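# Put one tray bread packet flat on each plate

## Task

Take bread packets from the tray and set one lying flat on each plate, so that two packets stay behind on the tray. The tray, basket and plates must remain roughly in place, the basket must still stand upright, and at the end neither arm may be in contact with anything on the table.

## Robot and tools

Robot: two arms, left_arm and right_arm, each with a parallel two-finger gripper and a wrist camera. There are also two fixed head cameras. Camera names: cam_head_left, cam_head_right, cam_left_wrist, cam_right_wrist, all 672x504.

Frames. Positions and orientations in results use the scene frame. Its origin sits at table-top height, midway between the nominal arm bases. +z is up, +x points out over the table, and left_arm is on the +y side. Calibrated bases: left_arm at (-0.029, +0.281, +0.041) m, right_arm at (-0.048, -0.315, +0.003) m. Image left and right do not match the arm names. A gripper's fingers point along its own +z and open and close along its y. end_effector_position is the point between the pads, roughly 1 cm short of the fingertips. Reported poses can be off by a few cm, and a resting arm can sit a centimetre or more from its command because of friction.

Command row. Every moving tool takes rows of 14 numbers, each in [-1, 1]. The first 7 are left_arm: dx, dy, dz, rx, ry, rz, opening. The last 7 are right_arm in the same order. Both arms are always included.
- dx..rz are offsets, not poses. They are measured along the current Hand target's own axes, starting from the Hand target as it is when the action or move begins. A value of 1.0 equals 0.6 m or 180 degrees. rx, ry, rz form a single rotation vector. Sending the same offset again moves the arm further.
- opening is absolute: +1 is fully open (0.094 m), -1 is closed.
- Sending six zeros re-requests the current Hand target. The gripper always takes whatever opening you send, and 0 counts as a command, so resend the present opening to leave a gripper as it is.

execute_actions(actions, cameras). actions is a list of actions, each up to 15 rows. Each row runs for one control step of 1/30 s, and the last row holds for the rest of the action's 15 steps. Every row in an action is counted from that action's start pose. An empty list just returns state and images. The result includes end_effector_position at some steps.

move(target, speed, blend, opening_speed, blocking, cameras). This gives a straight-line path for each gripper. target is one 14-number row or a list of up to 15 rows. All of them are offsets from the same starting Hand targets, not chained. speed is in m/s, from 0.002 to 2.9, default 0.25. It can be one value or one per target, and rotation is capped at twice that value in rad/s. blend is a corner-rounding radius in m, default 0. opening_speed is in scale units per second, at least 0.2. Use a low value to close gently on a packet that may squash. A path lasts at least 0.5 s and is cut off at 10 s. Paths do not avoid obstacles or the other arm. Faster moves lag more and hit harder. Aiming a target further past a contact pushes harder. Keep paths away from an arm's own base, or its shoulder posture may flip. The result adds a move: line giving the ending (done, off_target, moving, held, fault) and any limits: paced means the pose was clipped, held means steps were withheld. done means the arm rests within 10 mm and 2 degrees, but it says nothing about contact. blocking=false returns after about 0.5 s while the move keeps going.

wait(seconds 0–10) lets time pass with the last commands held. stop() brakes a running move. zoom_image(camera, region [x0,y0,x1,y1], at most 504x504 px) enlarges part of that camera's latest image. read_manual gives licence texts only. finished_scene(scene) ends the scene and cannot be undone.

Controller notes. Each step, commanded orientation is clipped to within 40 degrees of the measured one. Hand target in the result is the last commanded pose after that clip. If the gripper rests short, send the remaining distance as an offset. An arm blocked by an object keeps pressing. To release it, command a target back past the gripper. The clearance check can block moves that bring the arms too close, but it does not stop grippers or wrist cameras from hitting each other.

Gripping. grip_measured uses the opening scale and reads up to about 2.7 mm wide when empty. Full force is reached around 0.05 below the touch reading, and much further for soft objects. To release, command an opening well above grip_measured.

Joint torques are listed in joint order and include the arm's own weight. Joints 1–3 wrap at ±28 N m. Joint velocities reading within noise means the arm is still.

Motor heat. Holding loads, stretching out, or pushing against something unreachable heats the motors. MOTOR HOT shows at 75 °C. At 90 °C that arm folds and becomes unusable, and at 100 °C it falls.

Avoid the following:
- dropping packets or releasing them while they move
- fast impacts and hard pushes
- knocking the basket over or shifting the tray or plates
- pressing the arms or grippers together, or closing one gripper on the other's fingers
- anything leaving the table

A cable touching an object counts as contact. Loose objects may get brief nudges. Finish with both grippers open and lifted clear.

Each tool is called after ">>>" by a JSON object that holds its "method" and its "body", one argument or row to a line.

## Session

>>> {"method": "execute_actions", "body": {
  "actions": []
}}

Scene clock: 0.00 s.
left_arm: end_effector_position=(+0.3634, +0.1552, +0.2171) grip_measured=+1.000 end_effector_quat_wxyz=(+0.470, +0.005, +0.882, -0.043) | right_arm: end_effector_position=(+0.2843, -0.3139, +0.3095) grip_measured=+1.000 end_effector_quat_wxyz=(+0.608, +0.157, +0.772, -0.099)
Joint positions: left_arm=[-0.449 1.37 0.882 -0.127 -0.277 -0.276 0.094] | right_arm=[0.288 0.947 0.857 -0.225 0.684 0.243 0.094]
Joint velocities: within noise
Joint torques (N m): no reading
Heat: left arm: 27 °C; right arm: 28 °C.
Hand target: left_arm +0.3658, +0.1547, +0.2280; +0.481, +0.002, +0.875, -0.047 | right_arm +0.2826, -0.3149, +0.3108; +0.608, +0.158, +0.772, -0.101
Tool commands: left_gripper/opening=+1.0 right_gripper/opening=+1.0
camera_calibration:
cam_left_wrist: T_world_to_cam=[[-0.0219456, -0.997714, 0.0639125, 0.15096], [-0.855807, -0.0143005, -0.517098, 0.465566], [0.51683, -0.0660448, -0.853537, 0.0986697], [0, 0, 0, 1]] pos_world=[0.350753, 0.163789, 0.315313]
cam_right_wrist: T_world_to_cam=[[-0.348491, -0.936644, -0.0353994, -0.18225], [-0.584684, 0.246747, -0.772826, 0.519855], [0.732598, -0.248625, -0.633629, -0.00164973], [0, 0, 0, 1]] pos_world=[0.241647, -0.299386, 0.394261]

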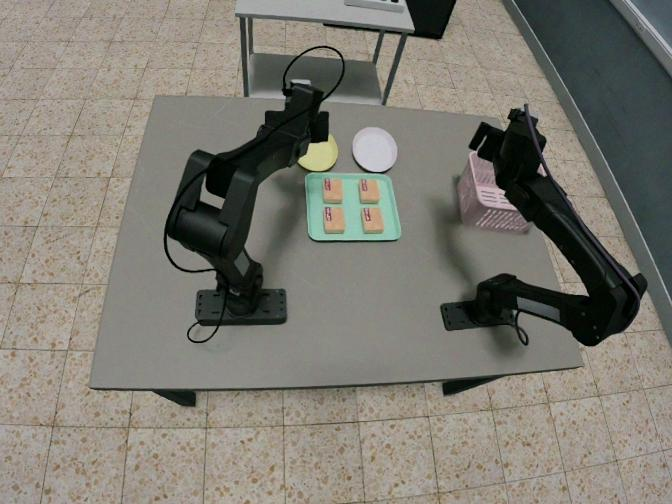

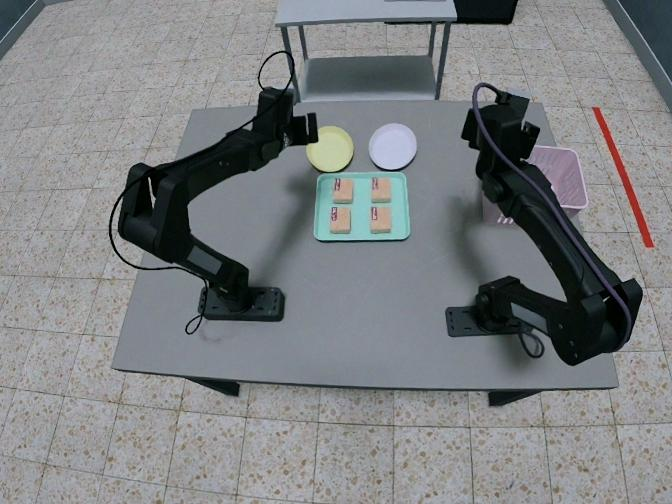

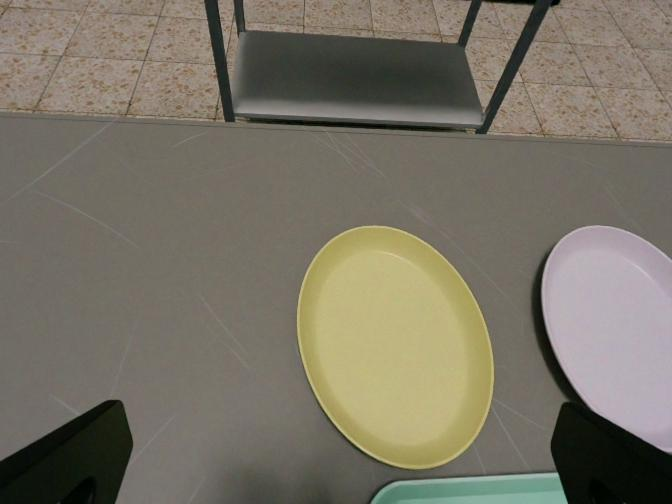

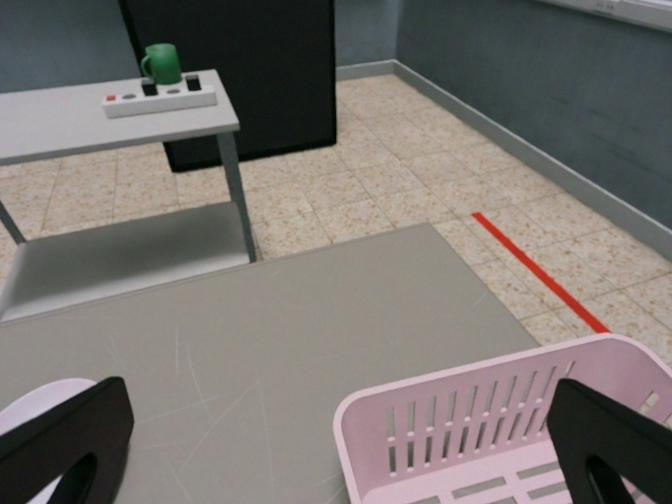

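>>> {"method": "move", "body": {
  "target": [0.2167,-0.1697,0.0322,-0.0306,0.2368,0.0027,0.85,0.1663,0.2358,-0.006,-0.0811,0.3373,-0.0963,1],
  "speed": 0.5
}}

Scene clock: 20.43 s.
left_arm: end_effector_position=(+0.3015, +0.0524, +0.1115) grip_measured=+0.852 end_effector_quat_wxyz=(+0.126, +0.003, +0.992, +0.006) | right_arm: end_effector_position=(+0.3091, -0.1723, +0.2233) grip_measured=+1.000 end_effector_quat_wxyz=(+0.141, +0.005, +0.990, +0.003)
Joint positions: left_arm=[-0.699 1.913 1.45 -0.918 -0.167 -0.659 0.087] | right_arm=[0.372 1.814 1.914 -1.411 0.113 0.424 0.094]
Joint velocities: within noise
Joint torques (N m): left_arm=[-0.14 -8.08 9.28 0.33 -0.08 -0.06] | right_arm=[0.23 -7.71 8.34 0.51 0.02 -0.02]
Heat: left arm: 31 °C; right arm: 31 °C.
Hand target: left_arm +0.3075, +0.0463, +0.1165; +0.130, +0.000, +0.991, +0.000 | right_arm +0.3101, -0.1701, +0.2201; +0.130, +0.000, +0.991, +0.000
Off the commanded pose: left_arm 0.010 m, 1 deg | right_arm 0.004 m, 1 deg.
move: done
camera_calibration:
cam_left_wrist: T_world_to_cam=[[0.0100822, -0.999279, -0.0366074, 0.0553497], [-0.983485, -0.0165255, 0.180234, 0.31736], [-0.180709, 0.0341857, -0.982942, 0.253178], [0, 0, 0, 1]] pos_world=[0.357312, 0.0518993, 0.193686]
cam_right_wrist: T_world_to_cam=[[0.0026735, -0.999815, -0.0190463, -0.16706], [-0.986851, -0.00571594, 0.16153, 0.304942], [-0.161609, 0.018364, -0.986684, 0.362046], [0, 0, 0, 1]] pos_world=[0.359888, -0.171934, 0.304786]

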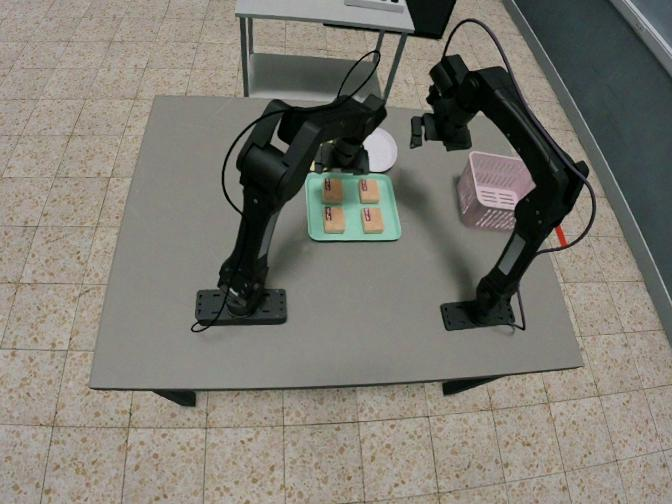

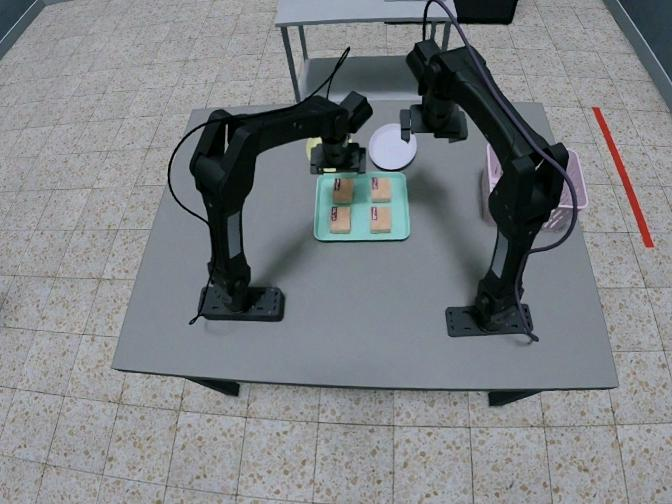

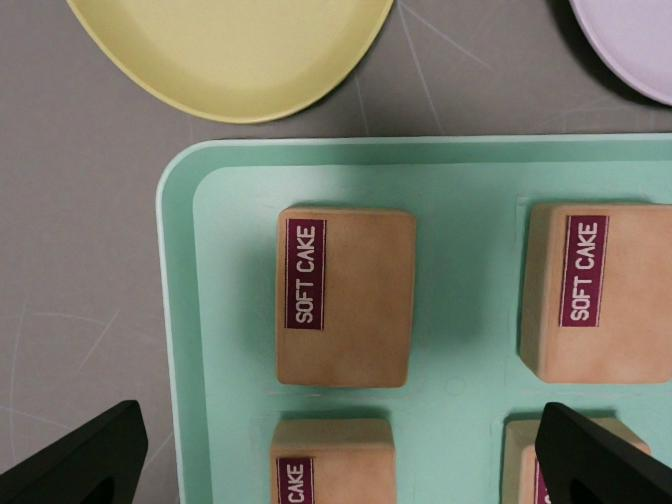

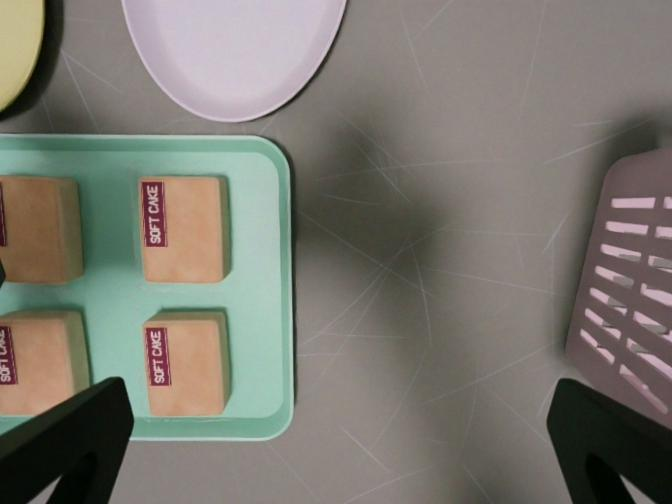

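>>> {"method": "move", "body": {
  "target": [
    [0.0413,0,0.1667,0,0,0,0.85,0,0,0,0,0,0,1],
    [0.0413,0,0.1667,0,0,0,0,0,0,0,0,0,0,1],
    [-0.0075,0,-0.0153,0,0,0,0,0,0,0,0,0,0,1],
    [-0.276,0.0795,0.1258,0,0,0,0,0,0,0,0,0,0,1],
    [-0.2545,0.0795,0.2063,0,0,0,0,0,0,0,0,0,0,1]
  ],
  "speed": [0.12,0.1,0.2,0.25,0.12],
  "blend": [0,0,0.03,0.02,0],
  "opening_speed": 0.8
}}

Scene clock: 49.10 s.
left_arm: end_effector_position=(+0.4888, +0.0980, +0.0482) grip_measured=+0.213 end_effector_quat_wxyz=(+0.136, -0.007, +0.991, +0.000) | right_arm: end_effector_position=(+0.3088, -0.1723, +0.2233) grip_measured=+1.000 end_effector_quat_wxyz=(+0.140, +0.004, +0.990, +0.003)
Joint positions: left_arm=[-0.393 2.529 2.193 -0.981 -0.102 -0.376 0.057] | right_arm=[0.372 1.814 1.914 -1.413 0.112 0.424 0.094]
Joint velocities: within noise
Joint torques (N m): left_arm=[-0.58 -12.34 5.46 0.69 -0.03 0.08] | right_arm=[0.21 -7.72 8.32 0.51 0.01 -0.02]
Heat: left arm: 31 °C; right arm: 30 °C.
Hand target: left_arm +0.4869, +0.0942, +0.0362; +0.130, +0.000, +0.991, +0.000 | right_arm +0.3101, -0.1701, +0.2201; +0.130, +0.000, +0.991, +0.000
Off the commanded pose: left_arm 0.013 m, 1 deg | right_arm 0.004 m, 1 deg.
move: off_target (left_arm)
camera_calibration:
cam_left_wrist: T_world_to_cam=[[0.0302276, -0.999303, -0.0219145, 0.0861629], [-0.986658, -0.0333398, 0.159356, 0.518044], [-0.159975, 0.0168052, -0.986978, 0.21506], [0, 0, 0, 1]] pos_world=[0.542932, 0.0997601, 0.131594]
cam_right_wrist: T_world_to_cam=[[0.00309542, -0.999818, -0.0188219, -0.167283], [-0.986652, -0.00611808, 0.162729, 0.304372], [-0.162815, 0.0180669, -0.986491, 0.362156], [0, 0, 0, 1]] pos_world=[0.359791, -0.171934, 0.304585]

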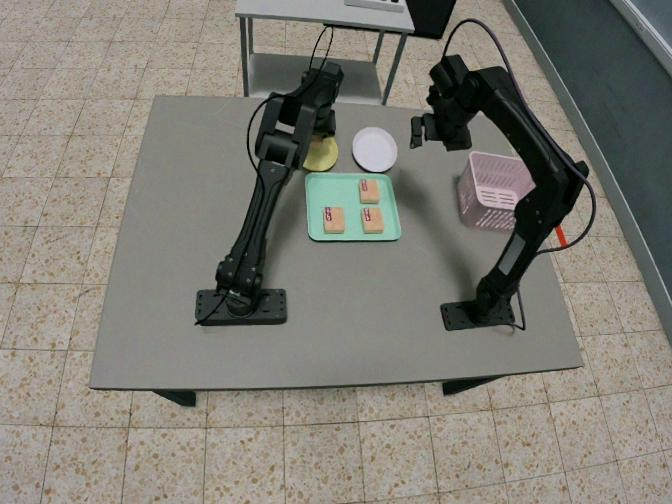

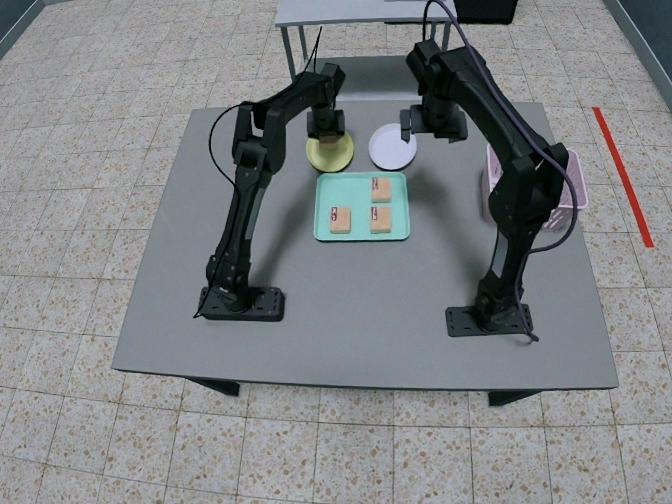

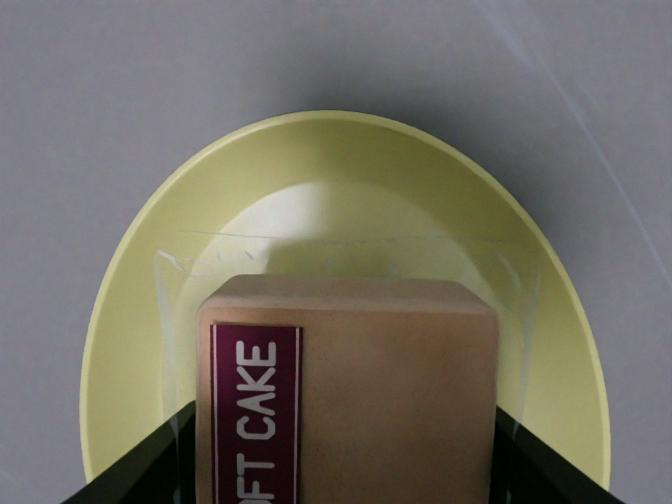

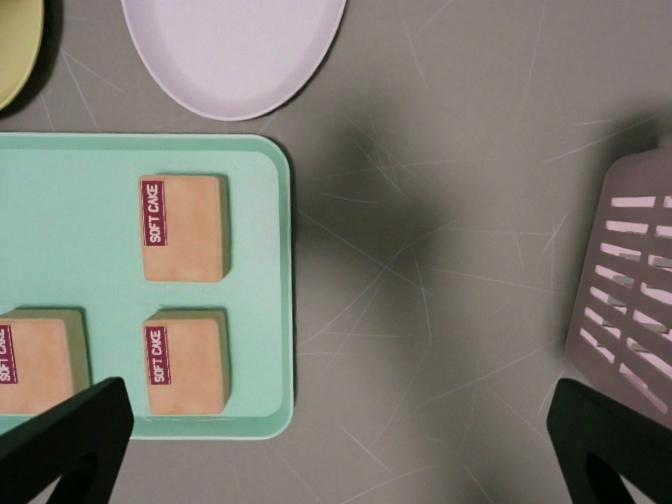

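>>> {"method": "move", "body": {
  "target": [
    [0.018,0,0.0478,0,0,0,0,0,0,0,0,0,0,0.85],
    [0.018,0,0.0478,0,0,0,0.9,0,0,0,0,0,0,0.85],
    [-0.0388,0,-0.145,0,0,0,0.9,0,0,0.08,0,0,0,0.85],
    [0.206,0.15,-0.262,0,0,0,0.9,0.0347,0.1817,0.2322,0,0,0,0.85]
  ],
  "speed": [0.04,0.1,0.15,0.25],
  "blend": [0,0,0.02,0],
  "opening_speed": 0.8
}}

Scene clock: 68.73 s.
left_arm: end_effector_position=(+0.3270, +0.1841, +0.1509) grip_measured=+0.898 end_effector_quat_wxyz=(+0.119, -0.002, +0.993, +0.007) | right_arm: end_effector_position=(+0.3169, -0.0636, +0.0833) grip_measured=+0.851 end_effector_quat_wxyz=(+0.122, -0.006, +0.993, +0.002)
Joint positions: left_arm=[-0.328 1.737 1.386 -0.998 -0.085 -0.305 0.089] | right_arm=[0.601 2.06 1.701 -1.014 0.144 0.632 0.087]
Joint velocities: within noise
Joint torques (N m): left_arm=[0.16 -9.78 5.07 0.62 -0.01 0.09] | right_arm=[-0.1 -10.62 8.54 0.7 0.2 0.1]
Heat: left arm: 31 °C; right arm: 30 °C.
Hand target: left_arm +0.3268, +0.1839, +0.1563; +0.130, +0.000, +0.991, +0.000 | right_arm +0.3259, -0.0609, +0.0803; +0.130, +0.000, +0.991, +0.000
Off the commanded pose: left_arm 0.005 m, 2 deg | right_arm 0.010 m, 1 deg.
move: done; target 2's new opening was sent with left_arm's hand 0.016 m and 1 deg from that target
camera_calibration:
cam_left_wrist: T_world_to_cam=[[0.0211029, -0.999109, -0.0365363, 0.184522], [-0.980579, -0.0278111, 0.194142, 0.336641], [-0.194986, 0.0317298, -0.980293, 0.296744], [0, 0, 0, 1]] pos_world=[0.38407, 0.184304, 0.232281]
cam_right_wrist: T_world_to_cam=[[0.0225896, -0.999621, -0.0157175, -0.0677093], [-0.97967, -0.025268, 0.199018, 0.329276], [-0.199339, 0.0109022, -0.97987, 0.234075], [0, 0, 0, 1]] pos_world=[0.370772, -0.0619154, 0.162767]

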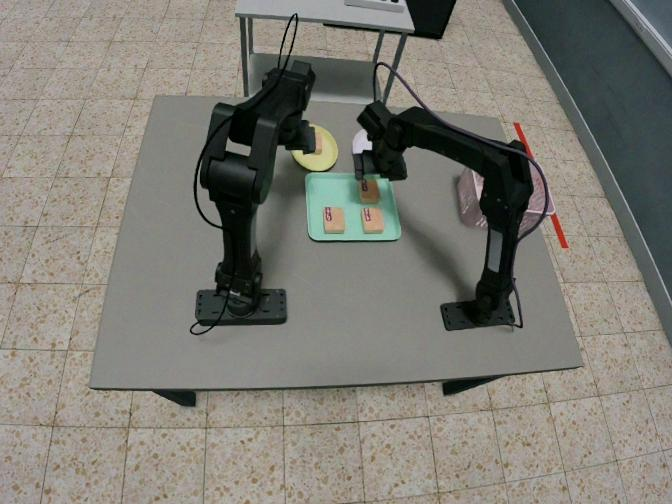

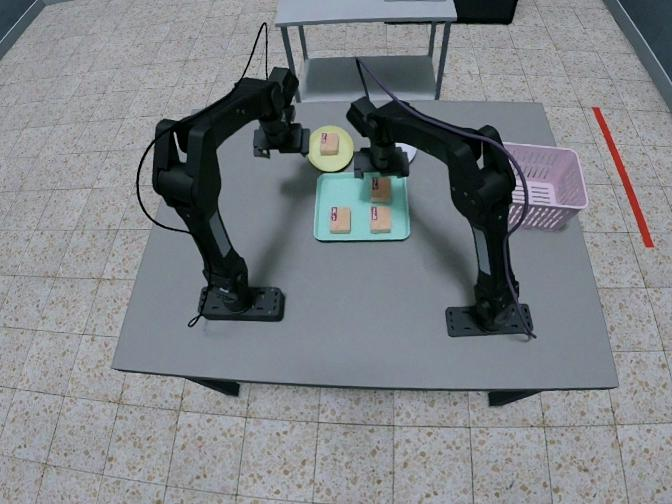

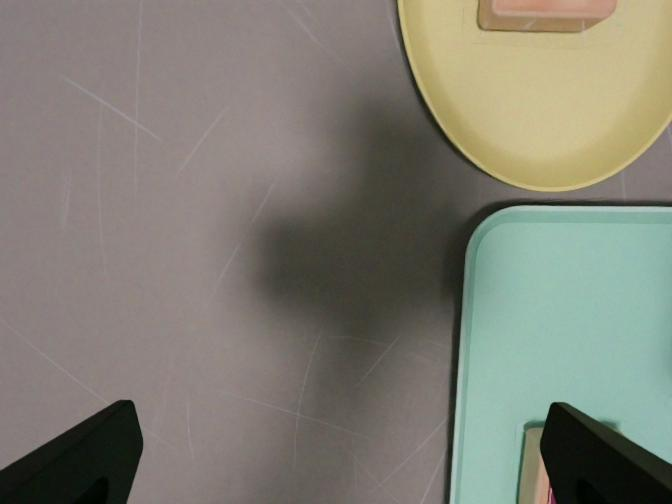

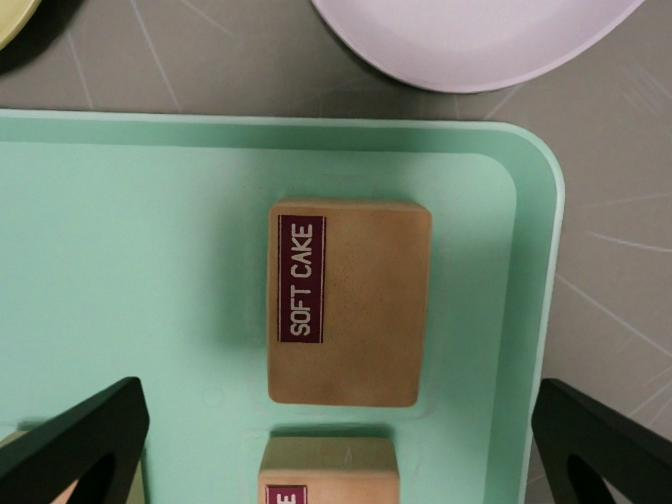

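>>> {"method": "move", "body": {
  "target": [
    [0,0,0,0,0,0,0.9,0.0539,-0.0117,0.1495,0,0,0,0.85],
    [0,0,0,0,0,0,0.9,0.0539,-0.0117,0.1495,0,0,0,-0.1],
    [0,0,0,0,0,0,0.9,-0.0045,-0.0117,-0.0678,0,0,0,-0.1],
    [0,0,0,0,0,0,0.9,-0.257,-0.075,0.1034,0,0,0,-0.1],
    [0,0,0,0,0,0,0.9,-0.232,-0.075,0.1967,0,0,0,-0.1]
  ],
  "speed": [0.1,0.1,0.2,0.25,0.1],
  "blend": [0,0,0.03,0.01,0],
  "opening_speed": 0.8,
  "cameras": ["cam_right_wrist","cam_head_right"]
}}

Scene clock: 91.63 s.
left_arm: end_effector_position=(+0.3273, +0.1840, +0.1509) grip_measured=+0.898 end_effector_quat_wxyz=(+0.119, -0.002, +0.993, +0.006) | right_arm: end_effector_position=(+0.4931, -0.1079, +0.0220) grip_measured=+0.244 end_effector_quat_wxyz=(+0.143, +0.005, +0.990, +0.004)
Joint positions: left_arm=[-0.328 1.737 1.386 -0.996 -0.085 -0.305 0.089] | right_arm=[0.338 2.765 2.691 -1.229 0.104 0.392 0.058]
Joint velocities: within noise
Joint torques (N m): left_arm=[0.16 -9.8 5.07 0.61 -0.01 0.08] | right_arm=[0.34 -15.45 5.56 0.82 0.02 -0.02]
Heat: left arm: 31 °C; right arm: 30 °C.
Hand target: left_arm +0.3268, +0.1839, +0.1563; +0.130, +0.000, +0.991, +0.000 | right_arm +0.4909, -0.1059, +0.0021; +0.130, +0.000, +0.991, +0.000
Off the commanded pose: left_arm 0.005 m, 1 deg | right_arm 0.020 m, 2 deg.
move: off_target (right_arm); target 2's new opening was sent with right_arm's hand 0.028 m and 3 deg from that target
camera_calibration:
cam_right_wrist: T_world_to_cam=[[0.00147636, -0.999773, -0.0212534, -0.106414], [-0.987567, -0.00479854, 0.157125, 0.520011], [-0.157192, 0.0207572, -0.98735, 0.190061], [0, 0, 0, 1]] pos_world=[0.543579, -0.107839, 0.103688]
Images, in order (width x height): cam_head_right 672x504, cam_right_wrist 672x504.

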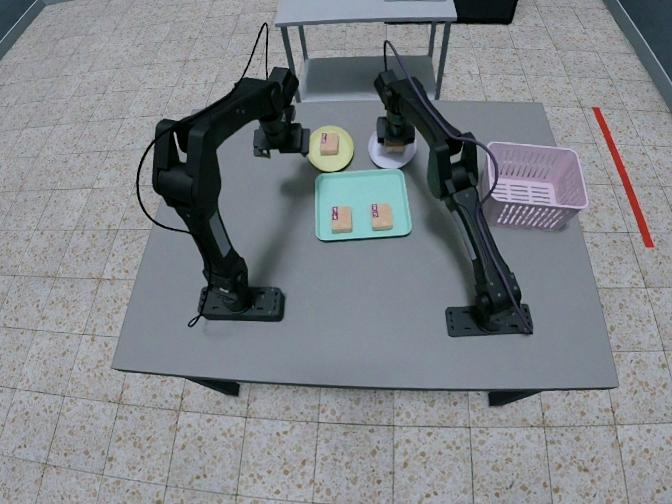

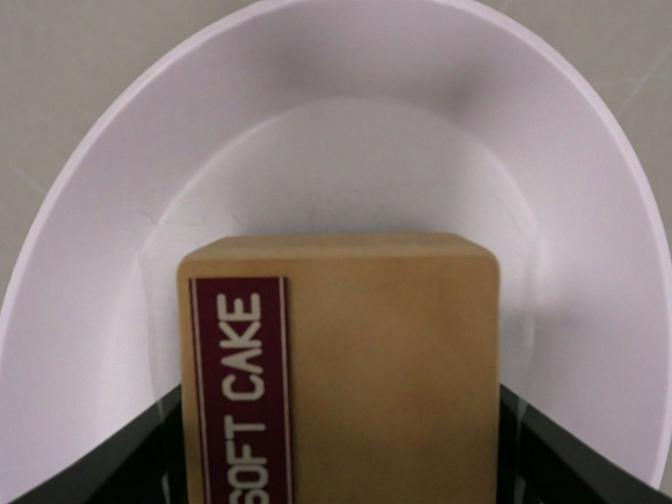

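>>> {"method": "move", "body": {
  "target": [
    [0,0,0,0,0,0,0.9,0.0113,0,0.0228,0,0,0,-0.1],
    [0,0,0,0,0,0,0.9,0.0113,0,0.0228,0,0,0,0.85],
    [0,0,0,0,0,0,0.9,-0.01,0,-0.06,0,0,0,0.85],
    [0,0,0,0,0,0,0.9,-0.05,0,-0.2,0,0,0,0.85],
    [0,0,0,0,0,0,0.9,0.09,-0.12,-0.27,0,0,0,0.85]
  ],
  "speed": [0.04,0.1,0.08,0.25,0.3],
  "blend": [0,0,0.005,0.03,0],
  "opening_speed": 0.7,
  "cameras": ["cam_right_wrist","cam_head_right","cam_head_left"]
}}

Scene clock: 104.77 s.
left_arm: end_effector_position=(+0.3273, +0.1840, +0.1509) grip_measured=+0.898 end_effector_quat_wxyz=(+0.119, -0.002, +0.993, +0.006) | right_arm: end_effector_position=(+0.3979, -0.1803, +0.1337) grip_measured=+0.849 end_effector_quat_wxyz=(+0.116, +0.004, +0.993, -0.007)
Joint positions: left_arm=[-0.328 1.737 1.386 -0.996 -0.085 -0.305 0.089] | right_arm=[0.268 2.144 2.03 -1.242 0.088 0.323 0.087]
Joint velocities: within noise
Joint torques (N m): left_arm=[0.16 -9.8 5.07 0.61 -0.01 0.08] | right_arm=[0.35 -16.92 5.27 0.74 0 -0.01]
Heat: left arm: 31 °C; right arm: 33 °C.
Hand target: left_arm +0.3268, +0.1839, +0.1563; +0.130, +0.000, +0.991, +0.000 | right_arm +0.3969, -0.1779, +0.1447; +0.130, +0.000, +0.991, +0.000
Off the commanded pose: left_arm 0.005 m, 1 deg | right_arm 0.011 m, 2 deg.
elbow stopped short (right arm): the move would have taken joint 3 (elbow) straighter than the controller allows.
move: off_target (right_arm); target 2's new opening was sent with right_arm's hand 0.025 m and 2 deg from that target
camera_calibration:
cam_right_wrist: T_world_to_cam=[[0.000823375, -0.999999, 0.000714031, -0.178918], [-0.977429, -0.000653944, 0.211262, 0.397571], [-0.211262, -0.000871863, -0.977429, 0.30317], [0, 0, 0, 1]] pos_world=[0.452793, -0.178394, 0.212463]
Images, in order (width x height): cam_head_left 672x504, cam_head_right 672x504, cam_right_wrist 672x504.

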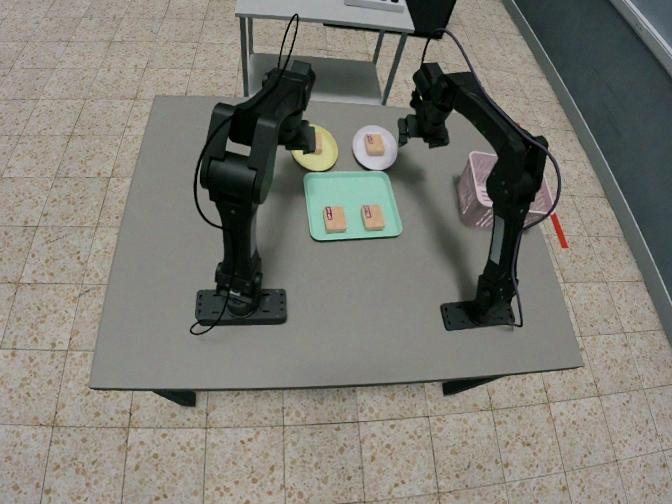

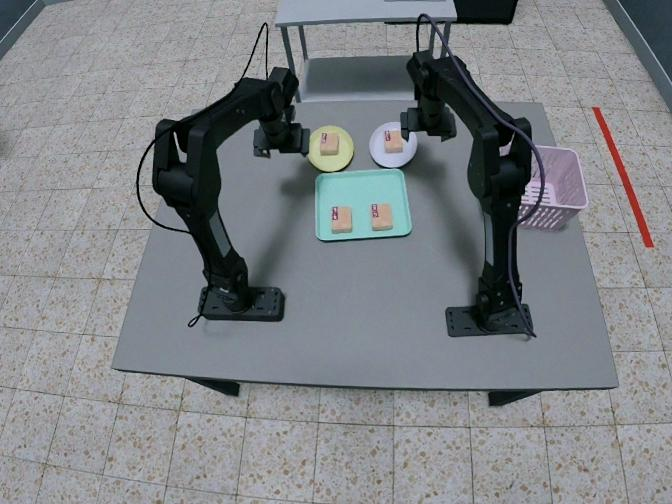

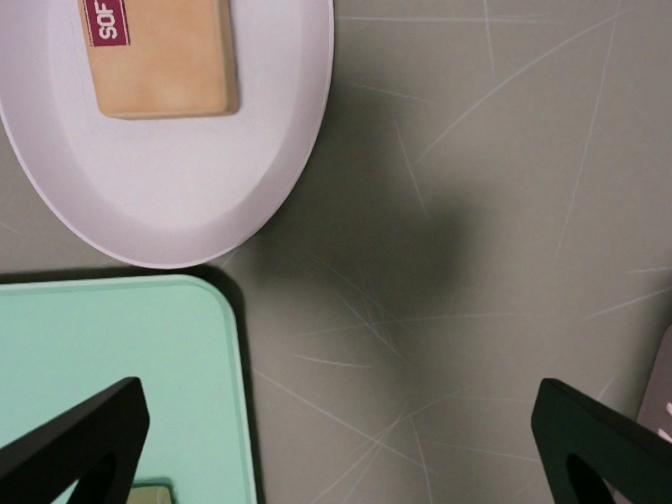

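>>> {"method": "finished_scene", "body": {
  "scene": 3
}}

The scene is finished: the task was done.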